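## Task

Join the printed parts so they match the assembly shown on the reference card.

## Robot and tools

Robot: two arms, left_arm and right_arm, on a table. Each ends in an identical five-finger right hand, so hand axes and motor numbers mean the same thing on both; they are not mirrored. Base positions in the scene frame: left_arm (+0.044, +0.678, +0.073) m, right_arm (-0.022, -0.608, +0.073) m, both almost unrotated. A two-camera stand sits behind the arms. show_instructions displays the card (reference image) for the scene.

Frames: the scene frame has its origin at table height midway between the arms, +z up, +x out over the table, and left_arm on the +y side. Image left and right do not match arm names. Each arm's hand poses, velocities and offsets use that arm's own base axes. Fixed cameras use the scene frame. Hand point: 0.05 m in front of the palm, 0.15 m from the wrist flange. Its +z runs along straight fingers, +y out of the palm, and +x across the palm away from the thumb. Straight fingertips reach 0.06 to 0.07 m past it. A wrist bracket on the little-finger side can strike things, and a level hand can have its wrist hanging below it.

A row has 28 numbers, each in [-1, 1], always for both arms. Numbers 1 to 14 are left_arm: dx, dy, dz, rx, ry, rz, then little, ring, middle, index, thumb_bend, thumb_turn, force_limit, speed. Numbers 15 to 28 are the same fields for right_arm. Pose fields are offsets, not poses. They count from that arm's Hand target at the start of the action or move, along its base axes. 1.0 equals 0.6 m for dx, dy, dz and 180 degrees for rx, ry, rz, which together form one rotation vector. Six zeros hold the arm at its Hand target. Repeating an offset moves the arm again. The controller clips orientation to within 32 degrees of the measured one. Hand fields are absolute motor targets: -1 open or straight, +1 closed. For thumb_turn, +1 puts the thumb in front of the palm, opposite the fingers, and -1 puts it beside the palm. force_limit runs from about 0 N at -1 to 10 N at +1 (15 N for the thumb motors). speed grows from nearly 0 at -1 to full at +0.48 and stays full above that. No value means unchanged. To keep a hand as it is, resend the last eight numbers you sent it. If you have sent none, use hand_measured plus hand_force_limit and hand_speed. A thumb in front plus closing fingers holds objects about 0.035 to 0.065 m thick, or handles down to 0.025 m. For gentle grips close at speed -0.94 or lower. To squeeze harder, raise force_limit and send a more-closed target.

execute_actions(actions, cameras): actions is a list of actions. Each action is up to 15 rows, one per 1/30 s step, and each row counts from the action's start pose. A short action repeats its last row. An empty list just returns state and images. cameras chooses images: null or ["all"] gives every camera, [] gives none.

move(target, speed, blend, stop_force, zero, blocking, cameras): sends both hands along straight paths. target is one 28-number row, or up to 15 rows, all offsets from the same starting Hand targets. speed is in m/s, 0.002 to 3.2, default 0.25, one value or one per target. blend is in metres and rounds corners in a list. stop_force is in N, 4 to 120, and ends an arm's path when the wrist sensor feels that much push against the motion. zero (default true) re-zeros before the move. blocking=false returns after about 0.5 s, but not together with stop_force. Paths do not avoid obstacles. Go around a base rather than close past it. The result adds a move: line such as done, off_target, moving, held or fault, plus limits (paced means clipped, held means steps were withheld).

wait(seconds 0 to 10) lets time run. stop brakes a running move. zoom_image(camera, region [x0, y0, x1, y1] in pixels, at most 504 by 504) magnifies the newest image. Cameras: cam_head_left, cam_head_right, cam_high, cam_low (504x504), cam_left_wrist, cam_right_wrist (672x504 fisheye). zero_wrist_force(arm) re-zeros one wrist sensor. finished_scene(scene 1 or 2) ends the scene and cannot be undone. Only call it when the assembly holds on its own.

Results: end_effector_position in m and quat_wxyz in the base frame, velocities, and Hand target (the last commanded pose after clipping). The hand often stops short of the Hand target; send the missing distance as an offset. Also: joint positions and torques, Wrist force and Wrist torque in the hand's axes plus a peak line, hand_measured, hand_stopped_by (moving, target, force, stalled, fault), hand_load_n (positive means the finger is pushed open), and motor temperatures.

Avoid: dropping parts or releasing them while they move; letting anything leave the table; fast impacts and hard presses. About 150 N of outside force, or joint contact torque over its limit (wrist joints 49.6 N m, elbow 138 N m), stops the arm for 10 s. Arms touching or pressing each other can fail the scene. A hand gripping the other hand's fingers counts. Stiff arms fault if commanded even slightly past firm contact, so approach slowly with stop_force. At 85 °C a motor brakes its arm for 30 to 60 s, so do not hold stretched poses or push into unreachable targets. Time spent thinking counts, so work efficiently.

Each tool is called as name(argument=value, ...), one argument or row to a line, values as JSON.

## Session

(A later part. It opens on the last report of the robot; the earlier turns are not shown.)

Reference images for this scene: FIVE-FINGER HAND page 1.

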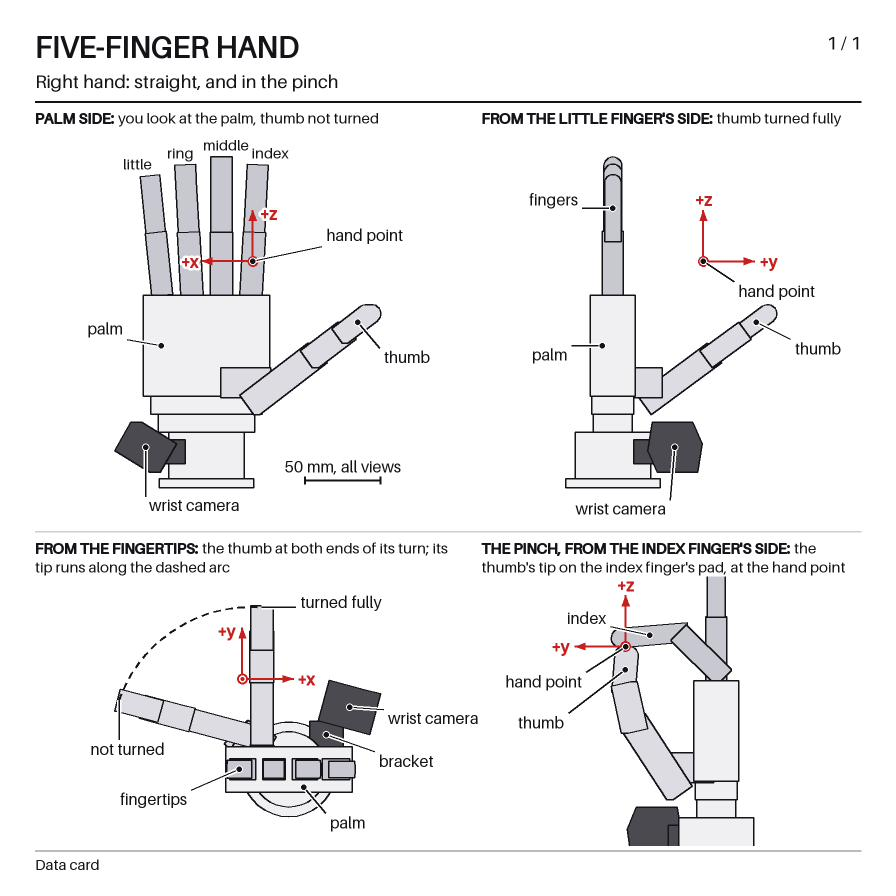

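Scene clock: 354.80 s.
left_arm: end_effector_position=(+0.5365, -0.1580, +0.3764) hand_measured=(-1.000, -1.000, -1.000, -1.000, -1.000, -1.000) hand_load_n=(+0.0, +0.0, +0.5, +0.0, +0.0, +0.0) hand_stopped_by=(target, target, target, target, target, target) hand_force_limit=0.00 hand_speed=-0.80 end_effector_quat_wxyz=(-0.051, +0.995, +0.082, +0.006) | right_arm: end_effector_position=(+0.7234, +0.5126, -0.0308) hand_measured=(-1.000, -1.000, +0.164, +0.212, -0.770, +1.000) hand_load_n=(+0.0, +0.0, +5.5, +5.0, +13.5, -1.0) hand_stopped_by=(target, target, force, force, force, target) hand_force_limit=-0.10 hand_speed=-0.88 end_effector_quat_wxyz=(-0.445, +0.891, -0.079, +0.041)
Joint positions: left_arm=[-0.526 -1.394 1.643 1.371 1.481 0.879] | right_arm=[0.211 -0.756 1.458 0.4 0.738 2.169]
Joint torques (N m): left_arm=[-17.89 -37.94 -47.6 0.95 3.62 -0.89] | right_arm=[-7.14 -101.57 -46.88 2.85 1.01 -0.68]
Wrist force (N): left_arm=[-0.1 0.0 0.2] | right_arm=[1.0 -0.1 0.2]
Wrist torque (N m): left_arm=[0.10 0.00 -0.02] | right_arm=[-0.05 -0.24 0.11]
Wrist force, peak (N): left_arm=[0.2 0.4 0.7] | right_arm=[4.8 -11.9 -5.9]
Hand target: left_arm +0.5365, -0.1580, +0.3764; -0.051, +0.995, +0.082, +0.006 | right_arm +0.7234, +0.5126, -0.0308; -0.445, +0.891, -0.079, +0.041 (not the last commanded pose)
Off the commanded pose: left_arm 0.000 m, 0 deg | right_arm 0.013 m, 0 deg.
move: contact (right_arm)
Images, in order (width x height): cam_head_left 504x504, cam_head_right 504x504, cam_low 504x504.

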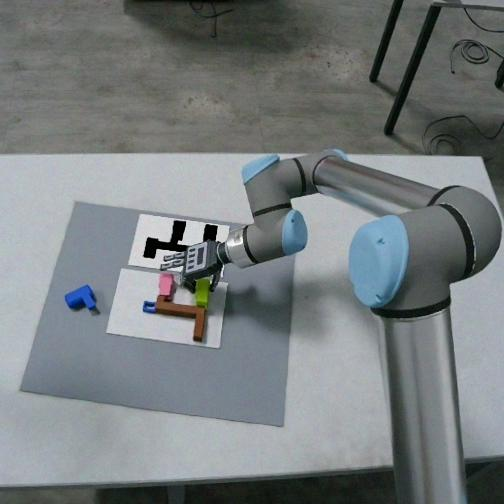

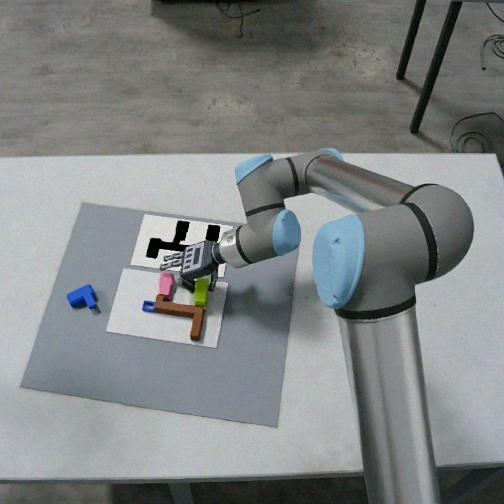

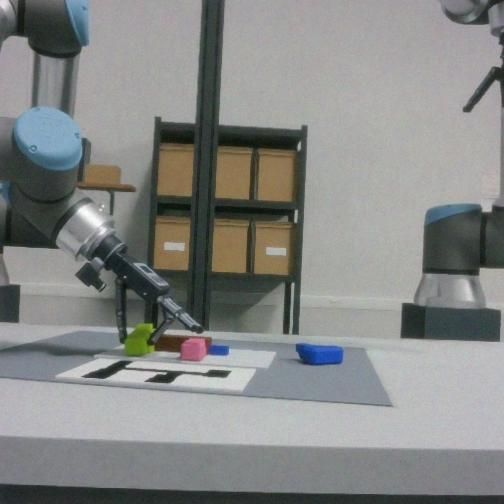

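move(
  target=[0,0,0,0,0,0,-1,-1,-1,-1,-1,-1,0,-0.8, 0.006,0.001,0.02,0,0,0,-1,-1,0.5,0.5,0,1,-0.1,-0.88],
  speed=0.05,
  cameras=["cam_head_left","cam_head_right","cam_low"],
)

zoom_image(
  camera="cam_head_left",
  region=[155, 255, 235, 335],
)

zoom_image(
  camera="cam_head_right",
  region=[155, 255, 235, 335],
)

zoom_image(
  camera="cam_low",
  region=[100, 300, 200, 380],
)

Scene clock: 369.07 s.
left_arm: end_effector_position=(+0.5365, -0.1580, +0.3764) hand_measured=(-1.000, -1.000, -1.000, -1.000, -1.000, -1.000) hand_load_n=(+0.0, +0.0, +0.0, +0.0, +0.0, +0.0) hand_stopped_by=(target, target, target, target, target, target) hand_force_limit=0.00 hand_speed=-0.80 end_effector_quat_wxyz=(-0.051, +0.995, +0.082, +0.006) | right_arm: end_effector_position=(+0.7271, +0.5132, -0.0186) hand_measured=(-1.000, -1.000, +0.164, +0.212, -0.770, +1.000) hand_load_n=(+0.0, +0.0, +5.5, +5.0, +13.5, -1.0) hand_stopped_by=(target, target, force, force, force, target) hand_force_limit=-0.10 hand_speed=-0.88 end_effector_quat_wxyz=(-0.445, +0.891, -0.079, +0.041)
Joint positions: left_arm=[-0.526 -1.394 1.643 1.371 1.481 0.879] | right_arm=[0.21 -0.764 1.446 0.42 0.738 2.169]
Joint torques (N m): left_arm=[-17.69 -38.51 -47.4 0.75 3.79 -0.95] | right_arm=[-11.71 -76.73 -28.88 -0.11 -4.39 -2.52]
Wrist force (N): left_arm=[0.5 0.2 0.0] | right_arm=[0.5 -0.2 -0.1]
Wrist torque (N m): left_arm=[0.13 -0.09 0.02] | right_arm=[-0.04 -0.16 0.10]
Wrist force, peak (N): left_arm=[0.6 0.2 0.3] | right_arm=[0.9 -0.3 0.0]
Hand target: left_arm +0.5365, -0.1580, +0.3764; -0.051, +0.995, +0.082, +0.006 | right_arm +0.7270, +0.5132, -0.0188; -0.445, +0.891, -0.079, +0.041
Off the commanded pose: left_arm 0.000 m, 0 deg | right_arm 0.000 m, 0 deg.
move: done
Images, in order (width x height): cam_head_left 504x504, cam_head_right 504x504, cam_low 504x504.

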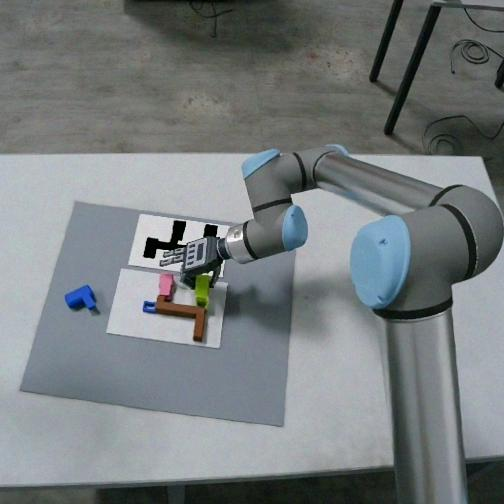

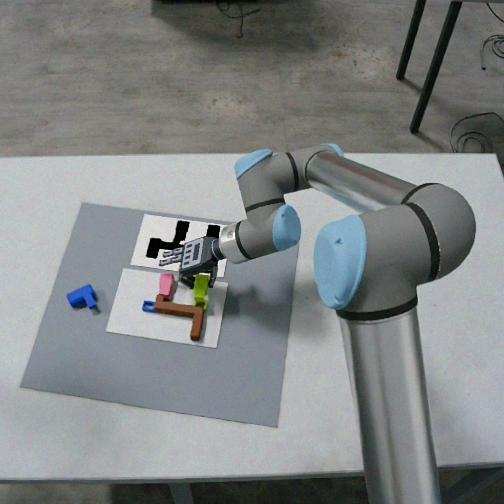

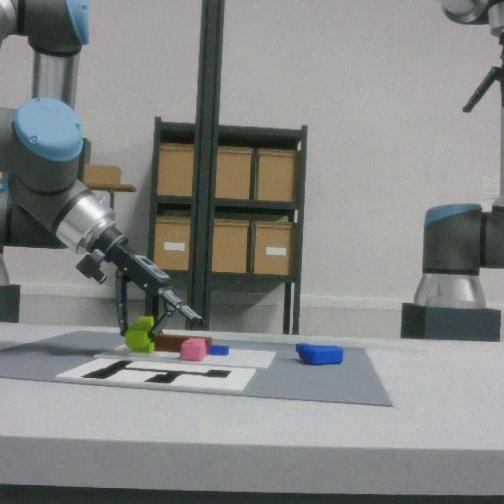

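Scaled by 6.300 from the camera's 504x504 image, which has a finer 720x720 frame.

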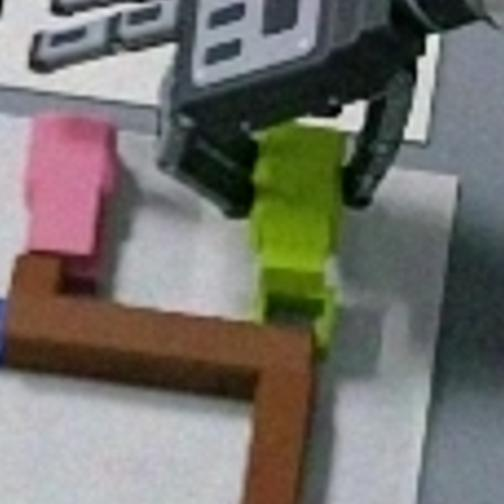

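Scaled by 6.300 from the camera's 504x504 image, which has a finer 720x720 frame.

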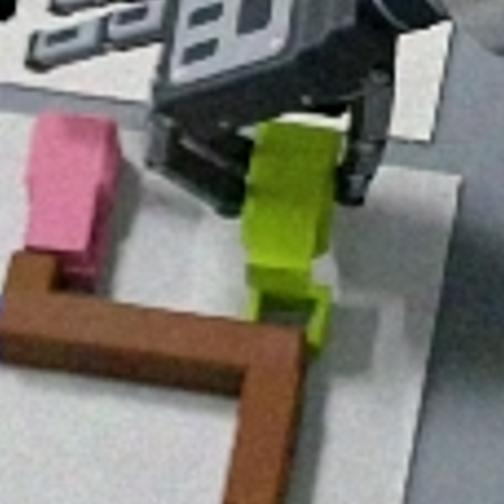

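Scaled by 5.040 from the camera's 504x504 image, which has a finer 720x720 frame.

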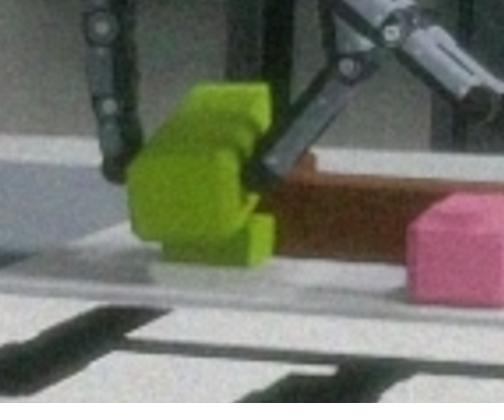

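move(
  target=[0,0,0,0,0,0,-1,-1,-1,-1,-1,-1,0,-0.8, 0,0,0.022,-0.0098,-0.0547,0,-1,-1,0.5,0.5,0,1,-0.1,-0.88],
  speed=0.08,
  cameras=["cam_head_left","cam_head_right","cam_low"],
)

zoom_image(
  camera="cam_head_left",
  region=[155, 255, 235, 335],
)

zoom_image(
  camera="cam_head_right",
  region=[155, 255, 235, 335],
)

zoom_image(
  camera="cam_low",
  region=[100, 300, 200, 380],
)

Scene clock: 394.37 s.
left_arm: end_effector_position=(+0.5365, -0.1580, +0.3764) hand_measured=(-1.000, -1.000, -1.000, -1.000, -1.000, -1.000) hand_load_n=(+0.0, +0.0, +0.0, +0.0, +0.0, +0.0) hand_stopped_by=(target, target, target, target, target, target) hand_force_limit=0.00 hand_speed=-0.80 end_effector_quat_wxyz=(-0.051, +0.995, +0.082, +0.006) | right_arm: end_effector_position=(+0.7268, +0.5132, -0.0057) hand_measured=(-1.000, -1.000, +0.164, +0.212, -0.770, +1.000) hand_load_n=(+0.0, +0.0, +5.5, +5.0, +13.5, -1.0) hand_stopped_by=(target, target, force, force, force, target) hand_force_limit=-0.10 hand_speed=-0.88 end_effector_quat_wxyz=(-0.437, +0.891, -0.040, +0.118) end_effector_velocity=(-0.001, +0.001, +0.000) end_effector_angular_velocity=(+0.002, +0.006, +0.002)
Joint positions: left_arm=[-0.526 -1.394 1.643 1.371 1.481 0.879] | right_arm=[0.229 -0.845 1.538 0.267 0.805 2.141]
Joint velocities: left_arm=[within noise] | right_arm=[0 0.003 -0.003 0.005 -0.003 0.001]
Joint torques (N m): left_arm=[-16.58 -38.92 -47.67 0.86 3.72 -0.76] | right_arm=[-9.51 -73.07 -45.25 4.57 -4.68 2.35]
Wrist force (N): left_arm=[0.2 0.2 0.4] | right_arm=[0.5 0.0 -0.1]
Wrist torque (N m): left_arm=[0.11 -0.05 0.00] | right_arm=[-0.02 -0.15 0.34]
Wrist force, peak (N): left_arm=[0.2 0.3 0.8] | right_arm=[1.1 0.4 0.2]
Hand target: left_arm +0.5365, -0.1580, +0.3764; -0.051, +0.995, +0.082, +0.006 | right_arm +0.7270, +0.5132, -0.0056; -0.437, +0.891, -0.040, +0.118
Off the commanded pose: left_arm 0.000 m, 0 deg | right_arm 0.000 m, 0 deg.
move: done
Images, in order (width x height): cam_head_left 504x504, cam_head_right 504x504, cam_low 504x504.

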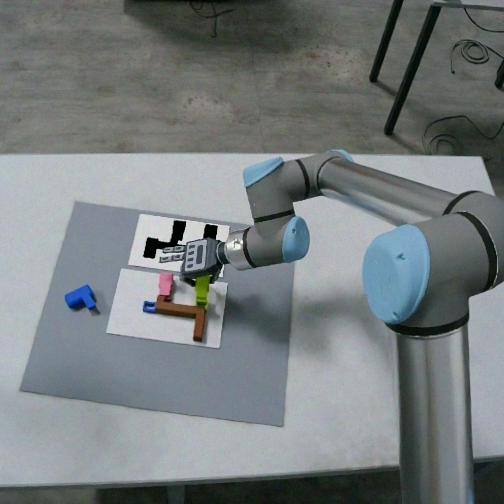

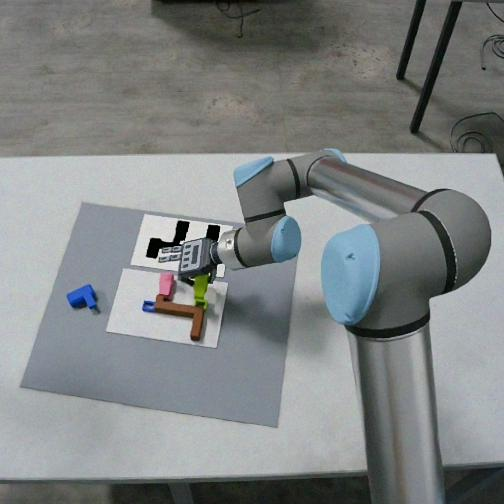

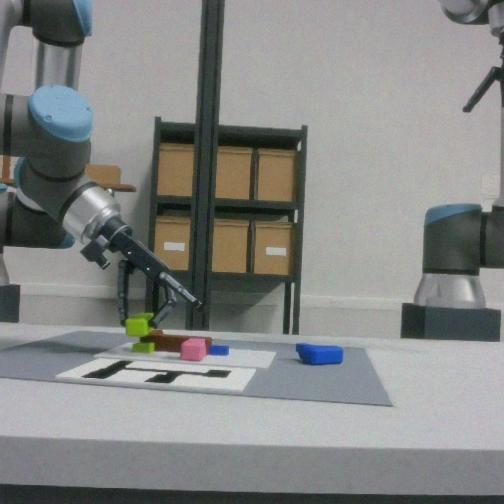

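Scaled by 6.300 from the camera's 504x504 image, which has a finer 720x720 frame.

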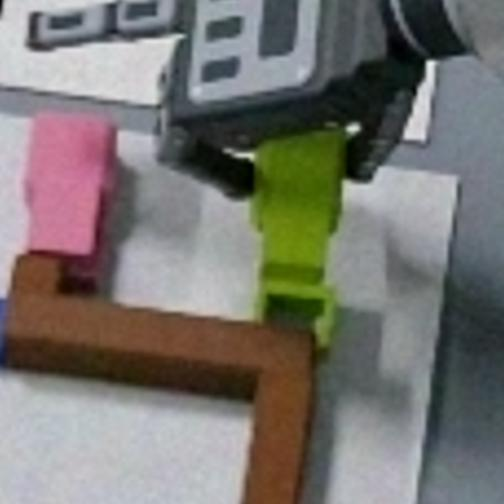

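Scaled by 6.300 from the camera's 504x504 image, which has a finer 720x720 frame.

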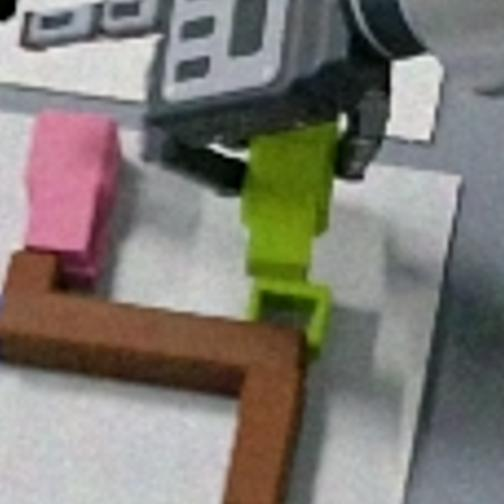

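Scaled by 5.040 from the camera's 504x504 image, which has a finer 720x720 frame.

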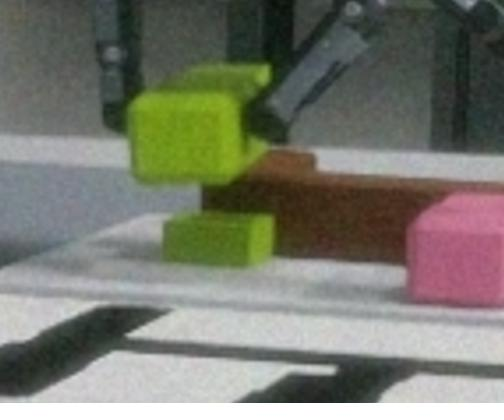

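move(
  target=[0,0,0,0,0,0,-1,-1,-1,-1,-1,-1,0,-0.8, -0.0108,-0.0005,0,0,0,0,-1,-1,0.5,0.5,0,1,-0.1,-0.88],
  speed=0.05,
  cameras=[],
)

move(
  target=[0,0,0,0,0,0,-1,-1,-1,-1,-1,-1,0,-0.8, 0,0,-0.065,0,0,0,-1,-1,0.5,0.5,0,1,-0.1,-0.88],
  speed=0.025,
  stop_force=4,
  cameras=["cam_head_left","cam_head_right","cam_low"],
)

zoom_image(
  camera="cam_head_left",
  region=[155, 255, 235, 335],
)

zoom_image(
  camera="cam_low",
  region=[100, 300, 200, 380],
)

Scene clock: 414.03 s.
left_arm: end_effector_position=(+0.5365, -0.1580, +0.3764) hand_measured=(-1.000, -1.000, -1.000, -1.000, -1.000, -1.000) hand_load_n=(+0.0, +0.0, +0.0, +0.0, +0.0, +0.0) hand_stopped_by=(target, target, target, target, target, target) hand_force_limit=0.00 hand_speed=-0.80 end_effector_quat_wxyz=(-0.051, +0.995, +0.082, +0.006) | right_arm: end_effector_position=(+0.7204, +0.5128, -0.0056) hand_measured=(-1.000, -1.000, +0.164, +0.212, -0.770, +1.000) hand_load_n=(+0.0, +0.0, +6.0, +5.0, +13.5, -1.0) hand_stopped_by=(target, target, force, force, force, target) hand_force_limit=-0.10 hand_speed=-0.88 end_effector_quat_wxyz=(-0.437, +0.891, -0.040, +0.118)
Joint positions: left_arm=[-0.526 -1.394 1.643 1.371 1.481 0.879] | right_arm=[0.23 -0.852 1.553 0.259 0.806 2.143]
Joint torques (N m): left_arm=[-16.06 -38.72 -48 1.12 3.99 -0.5] | right_arm=[11.12 -73.75 -39.08 2.1 2.5 1.36]
Wrist force (N): left_arm=[0.4 0.0 0.2] | right_arm=[0.5 0.0 0.2]
Wrist torque (N m): left_arm=[0.09 -0.07 0.00] | right_arm=[-0.03 -0.16 -0.01]
Wrist force, peak (N): left_arm=[0.5 0.5 0.5] | right_arm=[1.0 0.2 -0.1]
Hand target: left_arm +0.5365, -0.1580, +0.3764; -0.051, +0.995, +0.082, +0.006 | right_arm +0.7205, +0.5129, -0.0056; -0.437, +0.891, -0.040, +0.118
Off the commanded pose: left_arm 0.000 m, 0 deg | right_arm 0.000 m, 0 deg.
move: done
No camera images: "cameras" was empty.

Scene clock: 416.50 s.
left_arm: end_effector_position=(+0.5365, -0.1580, +0.3764) hand_measured=(-1.000, -1.000, -1.000, -1.000, -1.000, -1.000) hand_load_n=(+0.0, +0.0, +0.0, +0.0, +0.0, +0.0) hand_stopped_by=(target, target, target, target, target, target) hand_force_limit=0.00 hand_speed=-0.80 end_effector_quat_wxyz=(-0.051, +0.995, +0.082, +0.006) | right_arm: end_effector_position=(+0.7205, +0.5129, -0.0309) hand_measured=(-1.000, -1.000, +0.164, +0.212, -0.770, +1.000) hand_load_n=(+0.0, +0.0, +5.5, +5.0, +13.5, -1.0) hand_stopped_by=(target, target, force, force, force, target) hand_force_limit=-0.10 hand_speed=-0.88 end_effector_quat_wxyz=(-0.437, +0.891, -0.040, +0.118)
Joint positions: left_arm=[-0.526 -1.394 1.643 1.371 1.481 0.879] | right_arm=[0.23 -0.825 1.558 0.226 0.806 2.143]
Joint torques (N m): left_arm=[-16.42 -39.56 -48.08 0.91 3.79 -0.45] | right_arm=[7.93 -99.28 -45.9 4.1 1.07 -0.56]
Wrist force (N): left_arm=[0.1 0.1 0.1] | right_arm=[0.3 -0.1 0.0]
Wrist torque (N m): left_arm=[0.11 -0.02 -0.01] | right_arm=[-0.04 -0.13 -0.04]
Wrist force, peak (N): left_arm=[0.5 0.4 0.4] | right_arm=[7.3 -2.2 -1.5]
Hand target: left_arm +0.5365, -0.1580, +0.3764; -0.051, +0.995, +0.082, +0.006 | right_arm +0.7205, +0.5129, -0.0309; -0.437, +0.891, -0.040, +0.118 (not the last commanded pose)
Off the commanded pose: left_arm 0.000 m, 0 deg | right_arm 0.014 m, 0 deg.
move: contact (right_arm)
Images, in order (width x height): cam_head_left 504x504, cam_head_right 504x504, cam_low 504x504.

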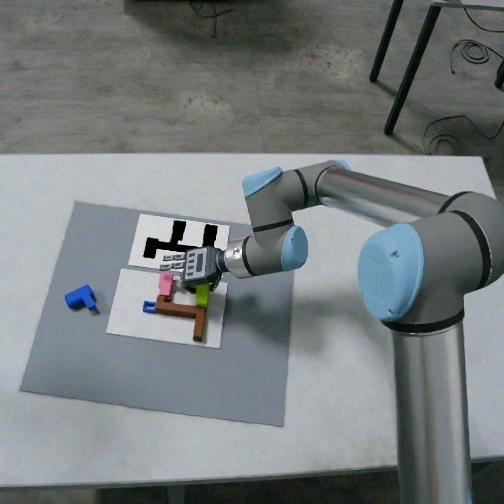

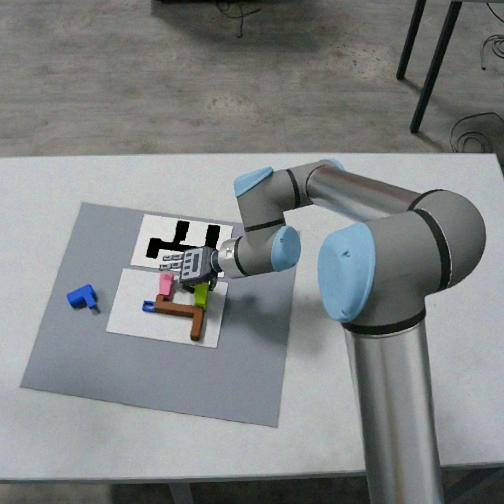

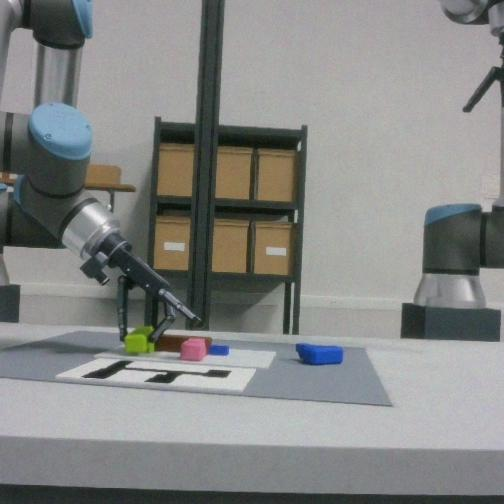

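Scaled by 6.300 from the camera's 504x504 image, which has a finer 720x720 frame.

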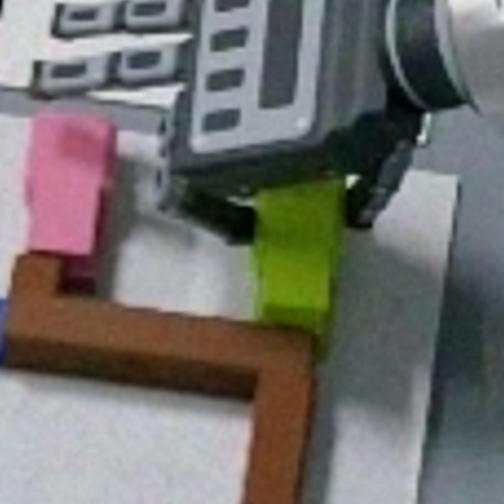

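Scaled by 5.040 from the camera's 504x504 image, which has a finer 720x720 frame.

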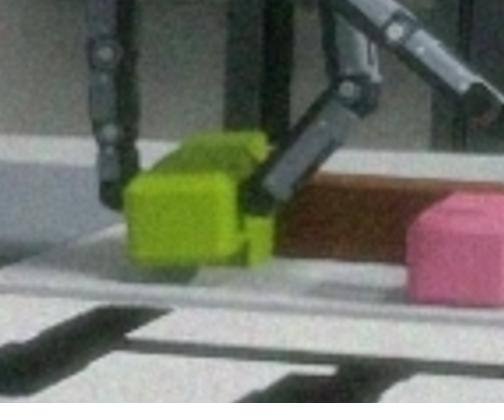

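move(
  target=[0,0,0,0,0,0,-1,-1,-1,-1,-1,-1,0,-0.8, 0.0042,0.0,0.001,0,0,0,-1,-1,0.5,0.5,0,1,-0.1,-0.88],
  speed=0.03,
  cameras=[],
)

move(
  target=[0,0,0,0,0,0,-1,-1,-1,-1,-1,-1,0,-0.8, 0,0,-0.04,0,0,0,-1,-1,0.5,0.5,0,1,-0.1,-0.88],
  speed=0.02,
  stop_force=8,
  cameras=["cam_head_left","cam_low"],
)

zoom_image(
  camera="cam_head_left",
  region=[155, 255, 235, 335],
)

zoom_image(
  camera="cam_low",
  region=[100, 300, 200, 380],
)

Scene clock: 435.10 s.
left_arm: end_effector_position=(+0.5365, -0.1580, +0.3764) hand_measured=(-1.000, -1.000, -1.000, -1.000, -1.000, -1.000) hand_load_n=(+0.0, +0.0, +0.0, +0.0, +0.0, +0.0) hand_stopped_by=(target, target, target, target, target, target) hand_force_limit=0.00 hand_speed=-0.80 end_effector_quat_wxyz=(-0.051, +0.995, +0.082, +0.006) | right_arm: end_effector_position=(+0.7231, +0.5129, -0.0303) hand_measured=(-1.000, -1.000, +0.164, +0.212, -0.770, +1.000) hand_load_n=(+0.0, +0.0, +5.5, +5.0, +13.5, -1.0) hand_stopped_by=(target, target, force, force, force, target) hand_force_limit=-0.10 hand_speed=-0.88 end_effector_quat_wxyz=(-0.437, +0.891, -0.040, +0.118)
Joint positions: left_arm=[-0.526 -1.394 1.643 1.371 1.481 0.879] | right_arm=[0.23 -0.823 1.552 0.23 0.805 2.142]
Joint torques (N m): left_arm=[-15.91 -39.2 -47.51 1.11 3.49 -0.16] | right_arm=[-11.88 -75.26 -37.87 4.2 -4.53 -1.97]
Wrist force (N): left_arm=[0.1 0.3 0.4] | right_arm=[0.5 0.1 -0.1]
Wrist torque (N m): left_arm=[0.11 -0.04 -0.01] | right_arm=[0.00 -0.15 0.15]
Wrist force, peak (N): left_arm=[0.5 0.0 0.8] | right_arm=[0.8 0.0 -0.1]
Hand target: left_arm +0.5365, -0.1580, +0.3764; -0.051, +0.995, +0.082, +0.006 | right_arm +0.7231, +0.5129, -0.0303; -0.437, +0.891, -0.040, +0.118
Off the commanded pose: left_arm 0.000 m, 0 deg | right_arm 0.000 m, 0 deg.
move: done
No camera images: "cameras" was empty.

Scene clock: 436.97 s.
left_arm: end_effector_position=(+0.5365, -0.1580, +0.3764) hand_measured=(-1.000, -1.000, -1.000, -1.000, -1.000, -1.000) hand_load_n=(+0.0, +0.0, +0.0, +0.0, +0.0, +0.0) hand_stopped_by=(target, target, target, target, target, target) hand_force_limit=0.00 hand_speed=-0.80 end_effector_quat_wxyz=(-0.051, +0.995, +0.082, +0.006) | right_arm: end_effector_position=(+0.7231, +0.5129, -0.0387) hand_measured=(-1.000, -1.000, +0.164, +0.212, -0.770, +1.000) hand_load_n=(+0.0, +0.0, +5.5, +5.5, +13.0, +0.0) hand_stopped_by=(target, target, force, force, force, target) hand_force_limit=-0.10 hand_speed=-0.88 end_effector_quat_wxyz=(-0.437, +0.891, -0.040, +0.118)
Joint positions: left_arm=[-0.526 -1.394 1.643 1.371 1.481 0.879] | right_arm=[0.23 -0.814 1.554 0.22 0.805 2.142]
Joint torques (N m): left_arm=[-17.16 -39.22 -47.85 1.1 3.65 -0.24] | right_arm=[-10.25 -100.4 -44.59 5.42 -2.78 -2.26]
Wrist force (N): left_arm=[0.4 0.2 0.3] | right_arm=[0.6 0.1 0.1]
Wrist torque (N m): left_arm=[0.12 -0.08 0.01] | right_arm=[-0.02 -0.17 0.15]
Wrist force, peak (N): left_arm=[0.4 0.5 0.5] | right_arm=[1.0 -8.6 -3.9]
Hand target: left_arm +0.5365, -0.1580, +0.3764; -0.051, +0.995, +0.082, +0.006 | right_arm +0.7231, +0.5129, -0.0387; -0.437, +0.891, -0.040, +0.118 (not the last commanded pose)
Off the commanded pose: left_arm 0.000 m, 0 deg | right_arm 0.016 m, 0 deg.
move: contact (right_arm)
Images, in order (width x height): cam_head_left 504x504, cam_low 504x504.

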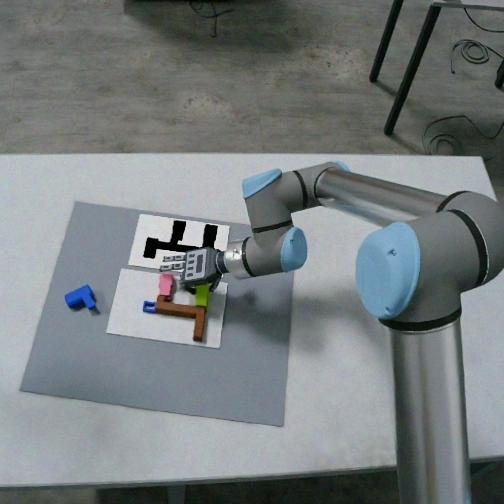

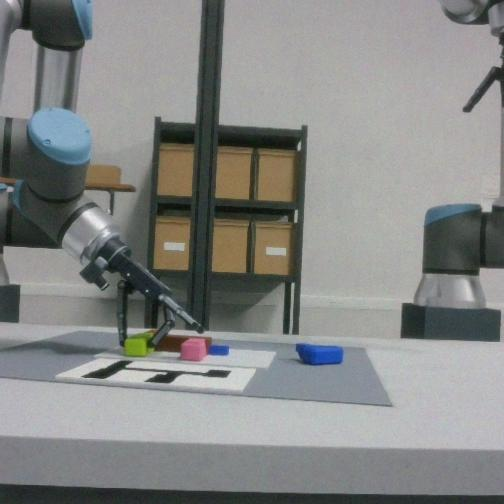

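Scaled by 6.300 from the camera's 504x504 image, which has a finer 720x720 frame.

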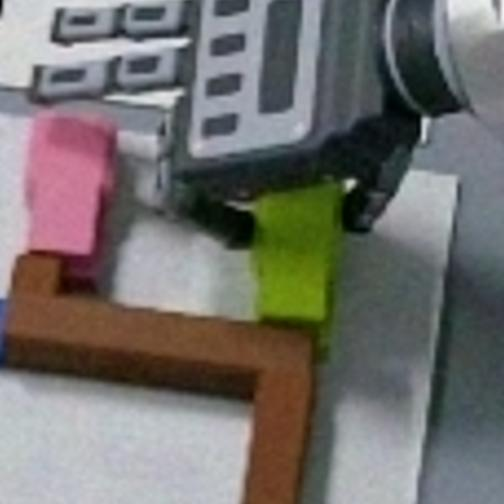

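Scaled by 5.040 from the camera's 504x504 image, which has a finer 720x720 frame.

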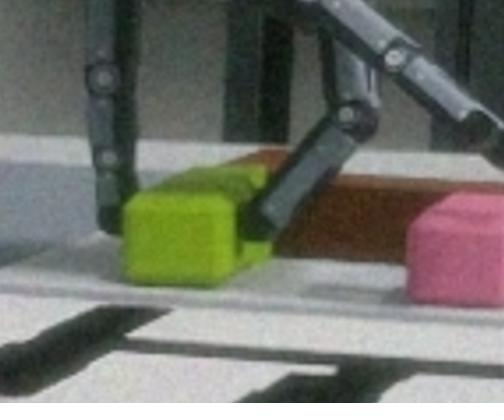

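move(
  target=[0,0,0,0,0,0,-1,-1,-1,-1,-1,-1,0,-0.8, 0,0,0,0,0,0,-1,-1,-0.3,-0.3,-1,1,-0.4,-0.7],
  cameras=[],
)

move(
  target=[
    [0,0,0,0,0,0,-1,-1,-1,-1,-1,-1,0,-0.8, 0,0,0.18,0,0,0,-1,-1,-0.3,-0.3,-1,1,-0.4,-0.7],
    [0,0,0,0,0,0,-1,-1,-1,-1,-1,-1,0,-0.8, 0.0368,0.5152,0.18,0.0349,0.0464,-0.2979,-1,-1,-0.3,-0.3,-1,1,-0.4,-0.7],
  ],
  speed=[0.1,0.3],
  cameras=["cam_head_left","cam_low","cam_right_wrist"],
)

zoom_image(
  camera="cam_right_wrist",
  region=[230, 130, 560, 370],
)

zoom_image(
  camera="cam_head_left",
  region=[35, 240, 215, 360],
)

zoom_image(
  camera="cam_low",
  region=[100, 310, 360, 380],
)

Scene clock: 488.03 s.
left_arm: end_effector_position=(+0.5365, -0.1580, +0.3764) hand_measured=(-1.000, -1.000, -1.000, -1.000, -1.000, -1.000) hand_load_n=(+0.0, +0.0, +0.0, +0.0, +0.0, +0.0) hand_stopped_by=(target, target, target, target, target, target) hand_force_limit=0.00 hand_speed=-0.80 end_effector_quat_wxyz=(-0.051, +0.995, +0.082, +0.006) | right_arm: end_effector_position=(+0.7231, +0.5129, -0.0387) hand_measured=(-1.000, -1.000, -0.300, -0.300, -1.000, +1.000) hand_load_n=(+0.0, +0.0, +0.0, +0.0, +0.0, +0.0) hand_stopped_by=(target, target, target, target, target, target) hand_force_limit=-0.40 hand_speed=-0.70 end_effector_quat_wxyz=(-0.437, +0.891, -0.040, +0.118)
Joint positions: left_arm=[-0.526 -1.394 1.643 1.371 1.481 0.879] | right_arm=[0.23 -0.814 1.554 0.22 0.805 2.142]
Joint torques (N m): left_arm=[-15.87 -38.3 -47.67 1.23 3.35 -0.2] | right_arm=[-5.28 -95.75 -44.45 4.11 -2.89 -2.02]
Wrist force (N): left_arm=[0.2 0.2 0.4] | right_arm=[0.5 0.1 -0.1]
Wrist torque (N m): left_arm=[0.10 -0.06 0.00] | right_arm=[0.01 -0.15 0.15]
Wrist force, peak (N): left_arm=[0.2 0.1 0.7] | right_arm=[0.7 0.3 -1.0]
Hand target: left_arm +0.5365, -0.1580, +0.3764; -0.051, +0.995, +0.082, +0.006 | right_arm +0.7231, +0.5129, -0.0387; -0.437, +0.891, -0.040, +0.118
Off the commanded pose: left_arm 0.000 m, 0 deg | right_arm 0.000 m, 0 deg.
move: done
No camera images: "cameras" was empty.

Scene clock: 491.43 s.
left_arm: end_effector_position=(+0.5365, -0.1580, +0.3764) hand_measured=(-1.000, -1.000, -1.000, -1.000, -1.000, -1.000) hand_load_n=(+0.0, +0.0, +0.0, +0.0, +0.0, +0.0) hand_stopped_by=(target, target, target, target, target, target) hand_force_limit=0.00 hand_speed=-0.80 end_effector_quat_wxyz=(-0.051, +0.995, +0.082, +0.006) | right_arm: end_effector_position=(+0.7452, +0.8220, +0.0693) hand_measured=(-1.000, -1.000, -0.300, -0.300, -1.000, +1.000) hand_load_n=(+0.0, +0.0, +0.0, +0.0, +0.0, +0.0) hand_stopped_by=(target, target, target, target, target, target) hand_force_limit=-0.40 hand_speed=-0.70 end_effector_quat_wxyz=(-0.379, +0.759, -0.473, +0.237)
Joint positions: left_arm=[-0.526 -1.394 1.643 1.371 1.481 0.879] | right_arm=[0.687 -0.721 1.102 0.276 1.756 3.282]
Joint torques (N m): left_arm=[-15.09 -41.08 -47.67 0.96 3.7 0.01] | right_arm=[9.21 -91.19 -44.58 0.35 3.3 2.27]
Wrist force (N): left_arm=[0.4 0.1 0.4] | right_arm=[0.4 -0.1 0.4]
Wrist torque (N m): left_arm=[0.09 -0.08 0.01] | right_arm=[-0.06 -0.16 0.36]
Wrist force, peak (N): left_arm=[0.4 0.4 0.6] | right_arm=[1.1 1.4 -1.2]
Hand target: left_arm +0.5365, -0.1580, +0.3764; -0.051, +0.995, +0.082, +0.006 | right_arm +0.7452, +0.8220, +0.0693; -0.379, +0.759, -0.474, +0.237
Off the commanded pose: left_arm 0.000 m, 0 deg | right_arm 0.000 m, 0 deg.
move: done
camera_calibration:
cam_right_wrist: T_world_to_cam=[[-0.410819, -0.479139, -0.775663, 0.752917], [-0.844809, 0.519959, 0.126254, 0.193856], [0.34282, 0.707155, -0.61839, -0.675772], [0, 0, 0, 1]] pos_world=[0.704751, 0.73783, 0.141644]
Images, in order (width x height): cam_head_left 504x504, cam_low 504x504, cam_right_wrist 672x504.

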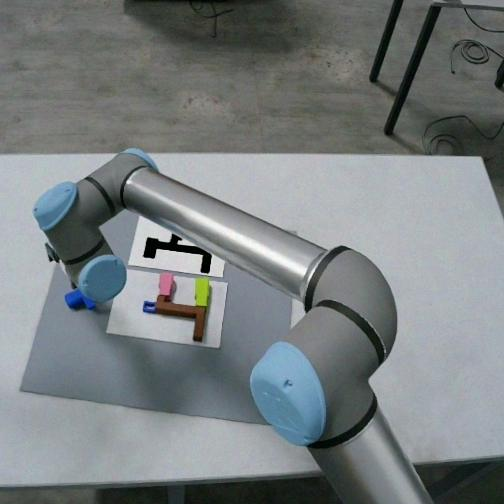

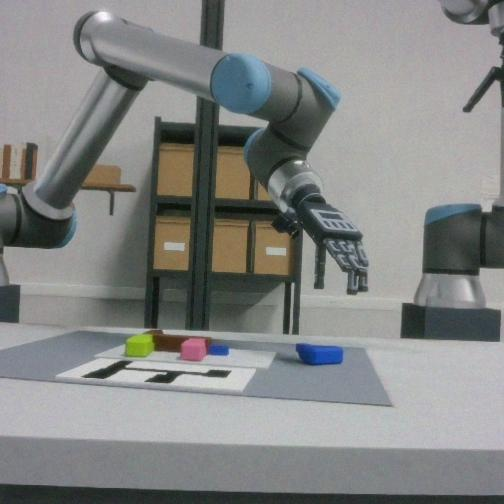

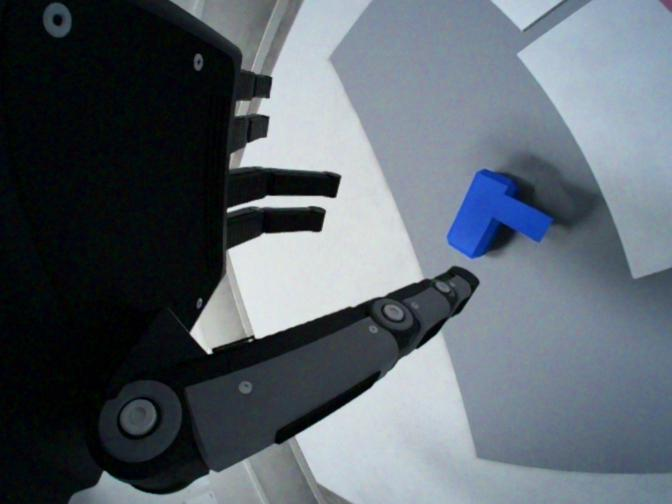

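Scaled by 1.527 from the camera's 672x504 image, which has a finer 960x720 frame.

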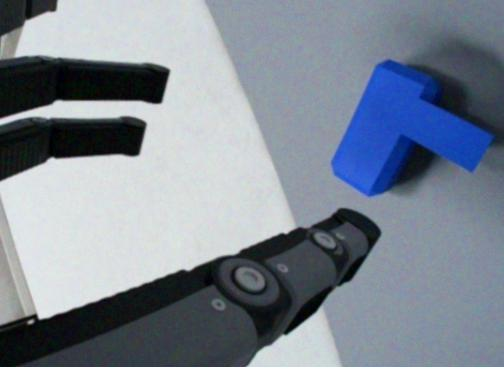

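Scaled by 2.800 from the camera's 504x504 image, which has a finer 720x720 frame.

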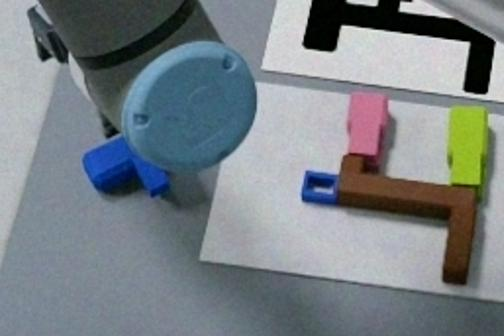

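Scaled by 1.938 from the camera's 504x504 image, which has a finer 720x720 frame.

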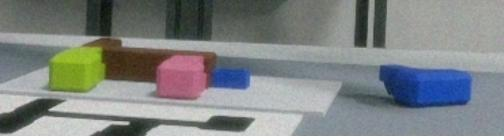

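move(
  target=[0,0,0,0,0,0,-1,-1,-1,-1,-1,-1,0,-0.8,0.0107,-0.004,-0.179,0,0,0,-1,-1,-0.3,-0.3,-1,1,-0.4,-0.7],
  speed=0.12,
  stop_force=7,
)

Scene clock: 547.47 s.
left_arm: end_effector_position=(+0.5365, -0.1580, +0.3764) hand_measured=(-1.000, -1.000, -1.000, -1.000, -1.000, -1.000) hand_load_n=(+0.0, +0.0, +0.0, +0.0, -0.5, +0.0) hand_stopped_by=(target, target, target, target, target, target) hand_force_limit=0.00 hand_speed=-0.80 end_effector_quat_wxyz=(-0.051, +0.995, +0.082, +0.006) | right_arm: end_effector_position=(+0.7516, +0.8196, -0.0381) hand_measured=(-1.000, -1.000, -0.300, -0.300, -1.000, +1.000) hand_load_n=(+0.0, +0.0, +0.0, +0.0, +0.0, +0.0) hand_stopped_by=(target, target, target, target, target, target) hand_force_limit=-0.40 hand_speed=-0.70 end_effector_quat_wxyz=(-0.379, +0.759, -0.474, +0.237)
Joint positions: left_arm=[-0.526 -1.394 1.643 1.371 1.481 0.879] | right_arm=[0.68 -0.634 1.142 0.148 1.751 3.278]
Joint torques (N m): left_arm=[-16.22 -39.01 -47.36 0.91 3.65 -0.04] | right_arm=[15.61 -113.84 -52.75 4.02 3.54 0.43]
Wrist force (N): left_arm=[-0.1 -0.1 0.5] | right_arm=[0.4 -0.1 0.2]
Wrist torque (N m): left_arm=[0.06 -0.02 -0.03] | right_arm=[-0.04 -0.13 0.36]
Wrist force, peak (N): left_arm=[0.3 0.4 0.7] | right_arm=[1.0 -1.7 -0.4]
Hand target: left_arm +0.5365, -0.1580, +0.3764; -0.051, +0.995, +0.082, +0.006 | right_arm +0.7516, +0.8196, -0.0381; -0.379, +0.759, -0.474, +0.237
Off the commanded pose: left_arm 0.000 m, 0 deg | right_arm 0.000 m, 0 deg.
move: done
camera_calibration:
cam_left_wrist: T_world_to_cam=[[0.411441, -0.906558, -0.0941705, -0.328825], [-0.768969, -0.400737, 0.498093, 0.155218], [-0.489288, -0.132522, -0.861995, 0.674743], [0, 0, 0, 1]] pos_world=[0.584794, -0.146479, 0.473346]
cam_right_wrist: T_world_to_cam=[[-0.410905, -0.479009, -0.775698, 0.671182], [-0.844695, 0.520144, 0.126255, 0.213788], [0.342998, 0.707107, -0.618346, -0.742785], [0, 0, 0, 1]] pos_world=[0.711151, 0.735531, 0.034344]

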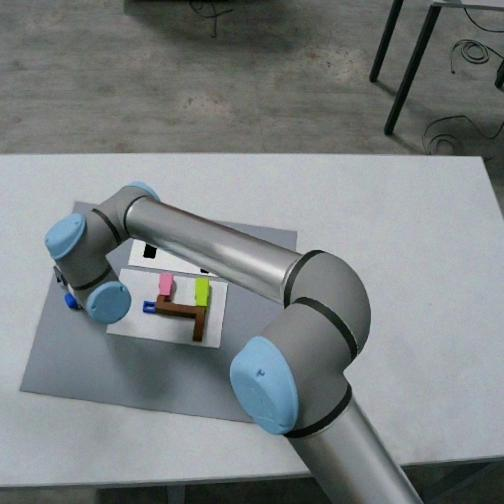

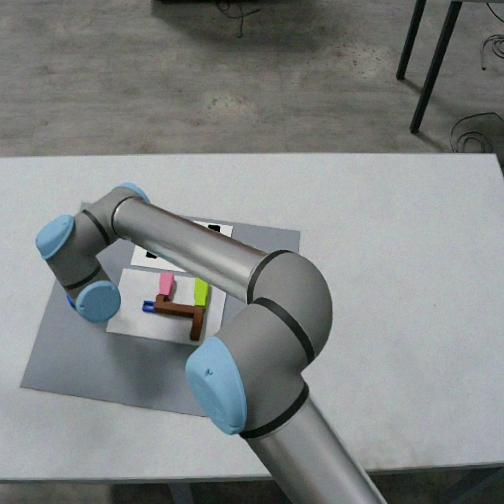

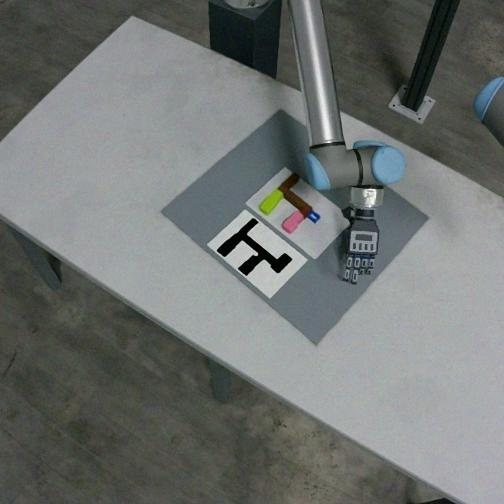

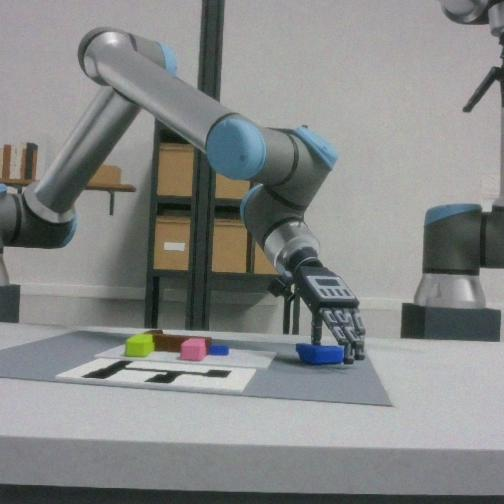

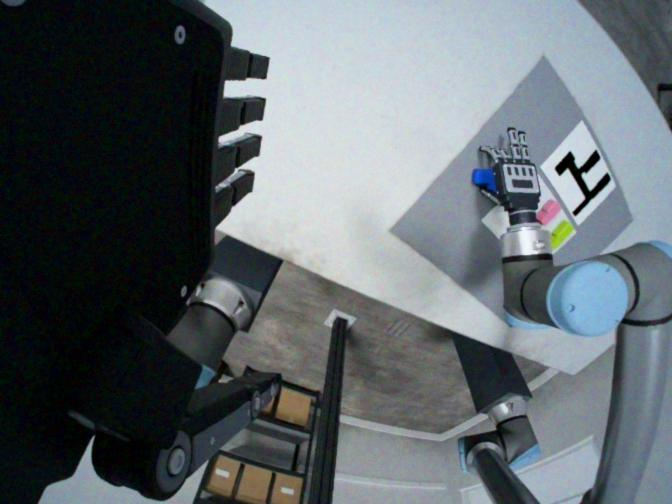

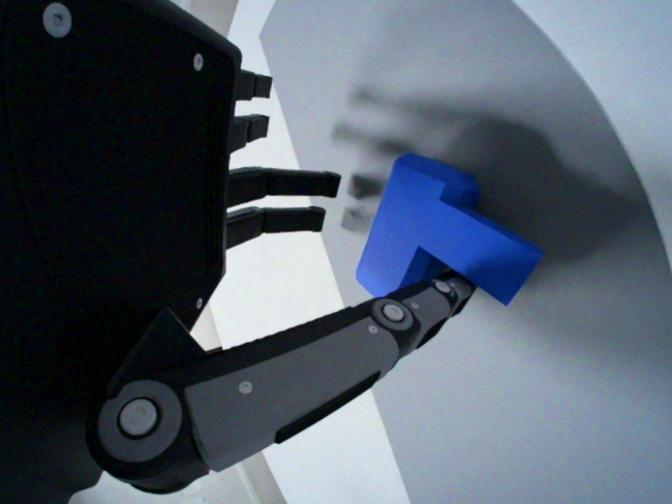

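move(
  target=[0,0,0,0,0,0,-1,-1,-1,-1,-1,-1,0,-0.8,0,0,0,0,0,0,-1,-1,0.4,0.4,-0.1,1,-0.4,-0.85],
  cameras=[],
)

move(
  target=[0,0,0,0,0,0,-1,-1,-1,-1,-1,-1,0,-0.8,0,0,0,0,0,0,-1,-1,0.5,0.5,0,1,-0.1,-0.88],
  cameras=["cam_head_left","cam_low","cam_right_wrist","cam_high"],
)

Scene clock: 568.73 s.
left_arm: end_effector_position=(+0.5365, -0.1580, +0.3764) hand_measured=(-1.000, -1.000, -1.000, -1.000, -1.000, -1.000) hand_load_n=(+0.0, +0.0, +0.0, +0.0, +0.0, +0.0) hand_stopped_by=(target, target, target, target, target, target) hand_force_limit=0.00 hand_speed=-0.80 end_effector_quat_wxyz=(-0.051, +0.995, +0.082, +0.006) | right_arm: end_effector_position=(+0.7516, +0.8196, -0.0381) hand_measured=(-1.000, -1.000, +0.170, +0.226, -0.760, +1.000) hand_load_n=(+0.0, +0.0, +2.5, +3.0, +7.5, -1.5) hand_stopped_by=(target, target, force, force, force, target) hand_force_limit=-0.40 hand_speed=-0.85 end_effector_quat_wxyz=(-0.379, +0.759, -0.474, +0.237)
Joint positions: left_arm=[-0.526 -1.394 1.643 1.371 1.481 0.879] | right_arm=[0.68 -0.634 1.142 0.148 1.751 3.278]
Joint torques (N m): left_arm=[-16.54 -39.95 -47.9 1.07 3.48 0.18] | right_arm=[12.71 -115.03 -52.88 3.84 2.99 0.29]
Wrist force (N): left_arm=[0.1 0.1 0.4] | right_arm=[0.5 -0.3 -0.2]
Wrist torque (N m): left_arm=[0.09 -0.04 -0.01] | right_arm=[-0.04 -0.15 0.38]
Wrist force, peak (N): left_arm=[0.7 0.0 0.5] | right_arm=[1.0 -0.3 0.1]
Hand target: left_arm +0.5365, -0.1580, +0.3764; -0.051, +0.995, +0.082, +0.006 | right_arm +0.7516, +0.8196, -0.0381; -0.379, +0.759, -0.474, +0.237
Off the commanded pose: left_arm 0.000 m, 0 deg | right_arm 0.000 m, 0 deg.
move: done
No camera images: "cameras" was empty.

Scene clock: 569.23 s.
left_arm: end_effector_position=(+0.5365, -0.1580, +0.3764) hand_measured=(-1.000, -1.000, -1.000, -1.000, -1.000, -1.000) hand_load_n=(+0.0, +0.0, +0.0, +0.0, +0.0, +0.0) hand_stopped_by=(target, target, target, target, target, target) hand_force_limit=0.00 hand_speed=-0.80 end_effector_quat_wxyz=(-0.051, +0.995, +0.082, +0.006) | right_arm: end_effector_position=(+0.7516, +0.8196, -0.0381) hand_measured=(-1.000, -1.000, +0.190, +0.246, -0.762, +1.000) hand_load_n=(+0.0, +0.0, +6.0, +4.5, +14.0, -1.5) hand_stopped_by=(target, target, force, force, force, target) hand_force_limit=-0.10 hand_speed=-0.88 end_effector_quat_wxyz=(-0.379, +0.759, -0.474, +0.237)
Joint positions: left_arm=[-0.526 -1.394 1.643 1.371 1.481 0.879] | right_arm=[0.68 -0.634 1.142 0.148 1.751 3.278]
Joint torques (N m): left_arm=[-15.76 -40.51 -46.72 1.14 3.6 0.56] | right_arm=[15.64 -112.39 -51.23 3.46 3.07 0.57]
Wrist force (N): left_arm=[0.5 0.3 0.3] | right_arm=[0.4 -0.6 -0.5]
Wrist torque (N m): left_arm=[0.12 -0.10 0.02] | right_arm=[-0.07 -0.13 0.36]
Wrist force, peak (N): left_arm=[0.4 0.3 0.6] | right_arm=[0.4 -1.3 -0.3]
Hand target: left_arm +0.5365, -0.1580, +0.3764; -0.051, +0.995, +0.082, +0.006 | right_arm +0.7516, +0.8196, -0.0381; -0.379, +0.759, -0.474, +0.237
Off the commanded pose: left_arm 0.000 m, 0 deg | right_arm 0.000 m, 0 deg.
move: done
camera_calibration:
cam_right_wrist: T_world_to_cam=[[-0.410905, -0.479009, -0.775698, 0.671182], [-0.844695, 0.520144, 0.126255, 0.213788], [0.342998, 0.707107, -0.618346, -0.742785], [0, 0, 0, 1]] pos_world=[0.711151, 0.735531, 0.034344]
Images, in order (width x height): cam_head_left 504x504, cam_high 504x504, cam_low 504x504, cam_right_wrist 672x504.

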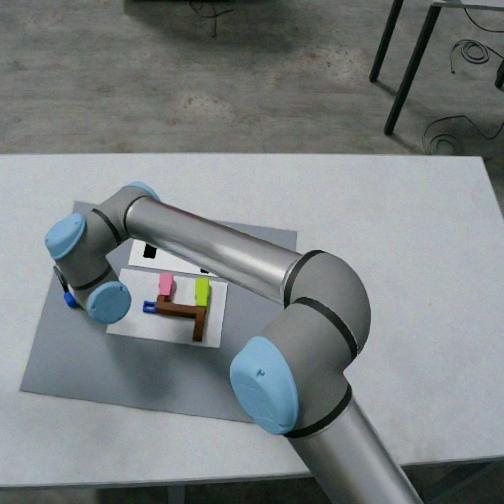

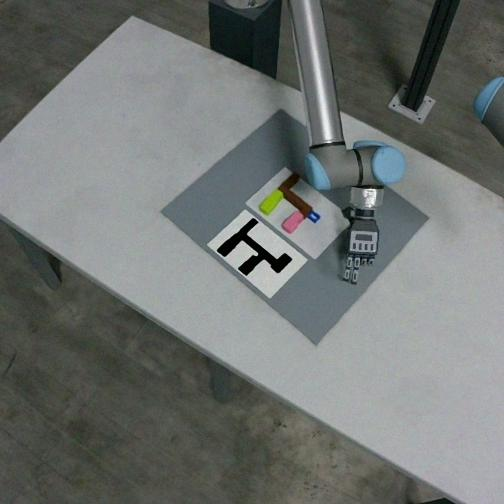

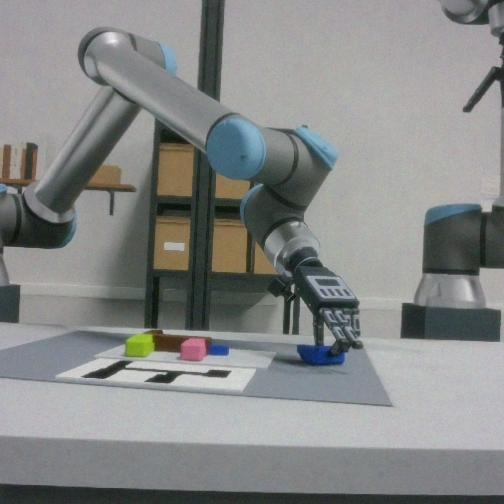

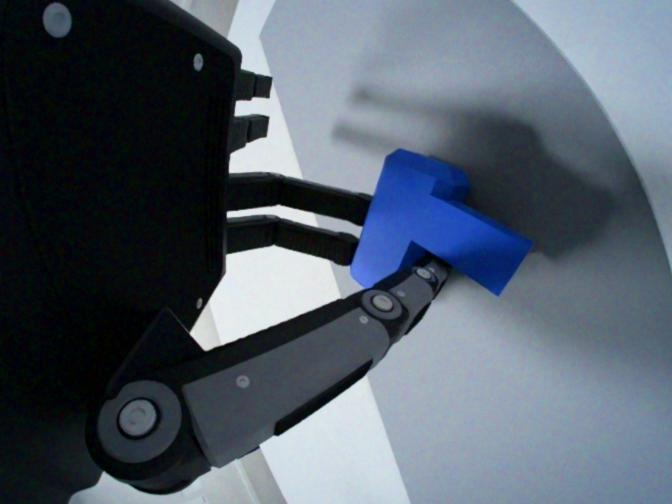

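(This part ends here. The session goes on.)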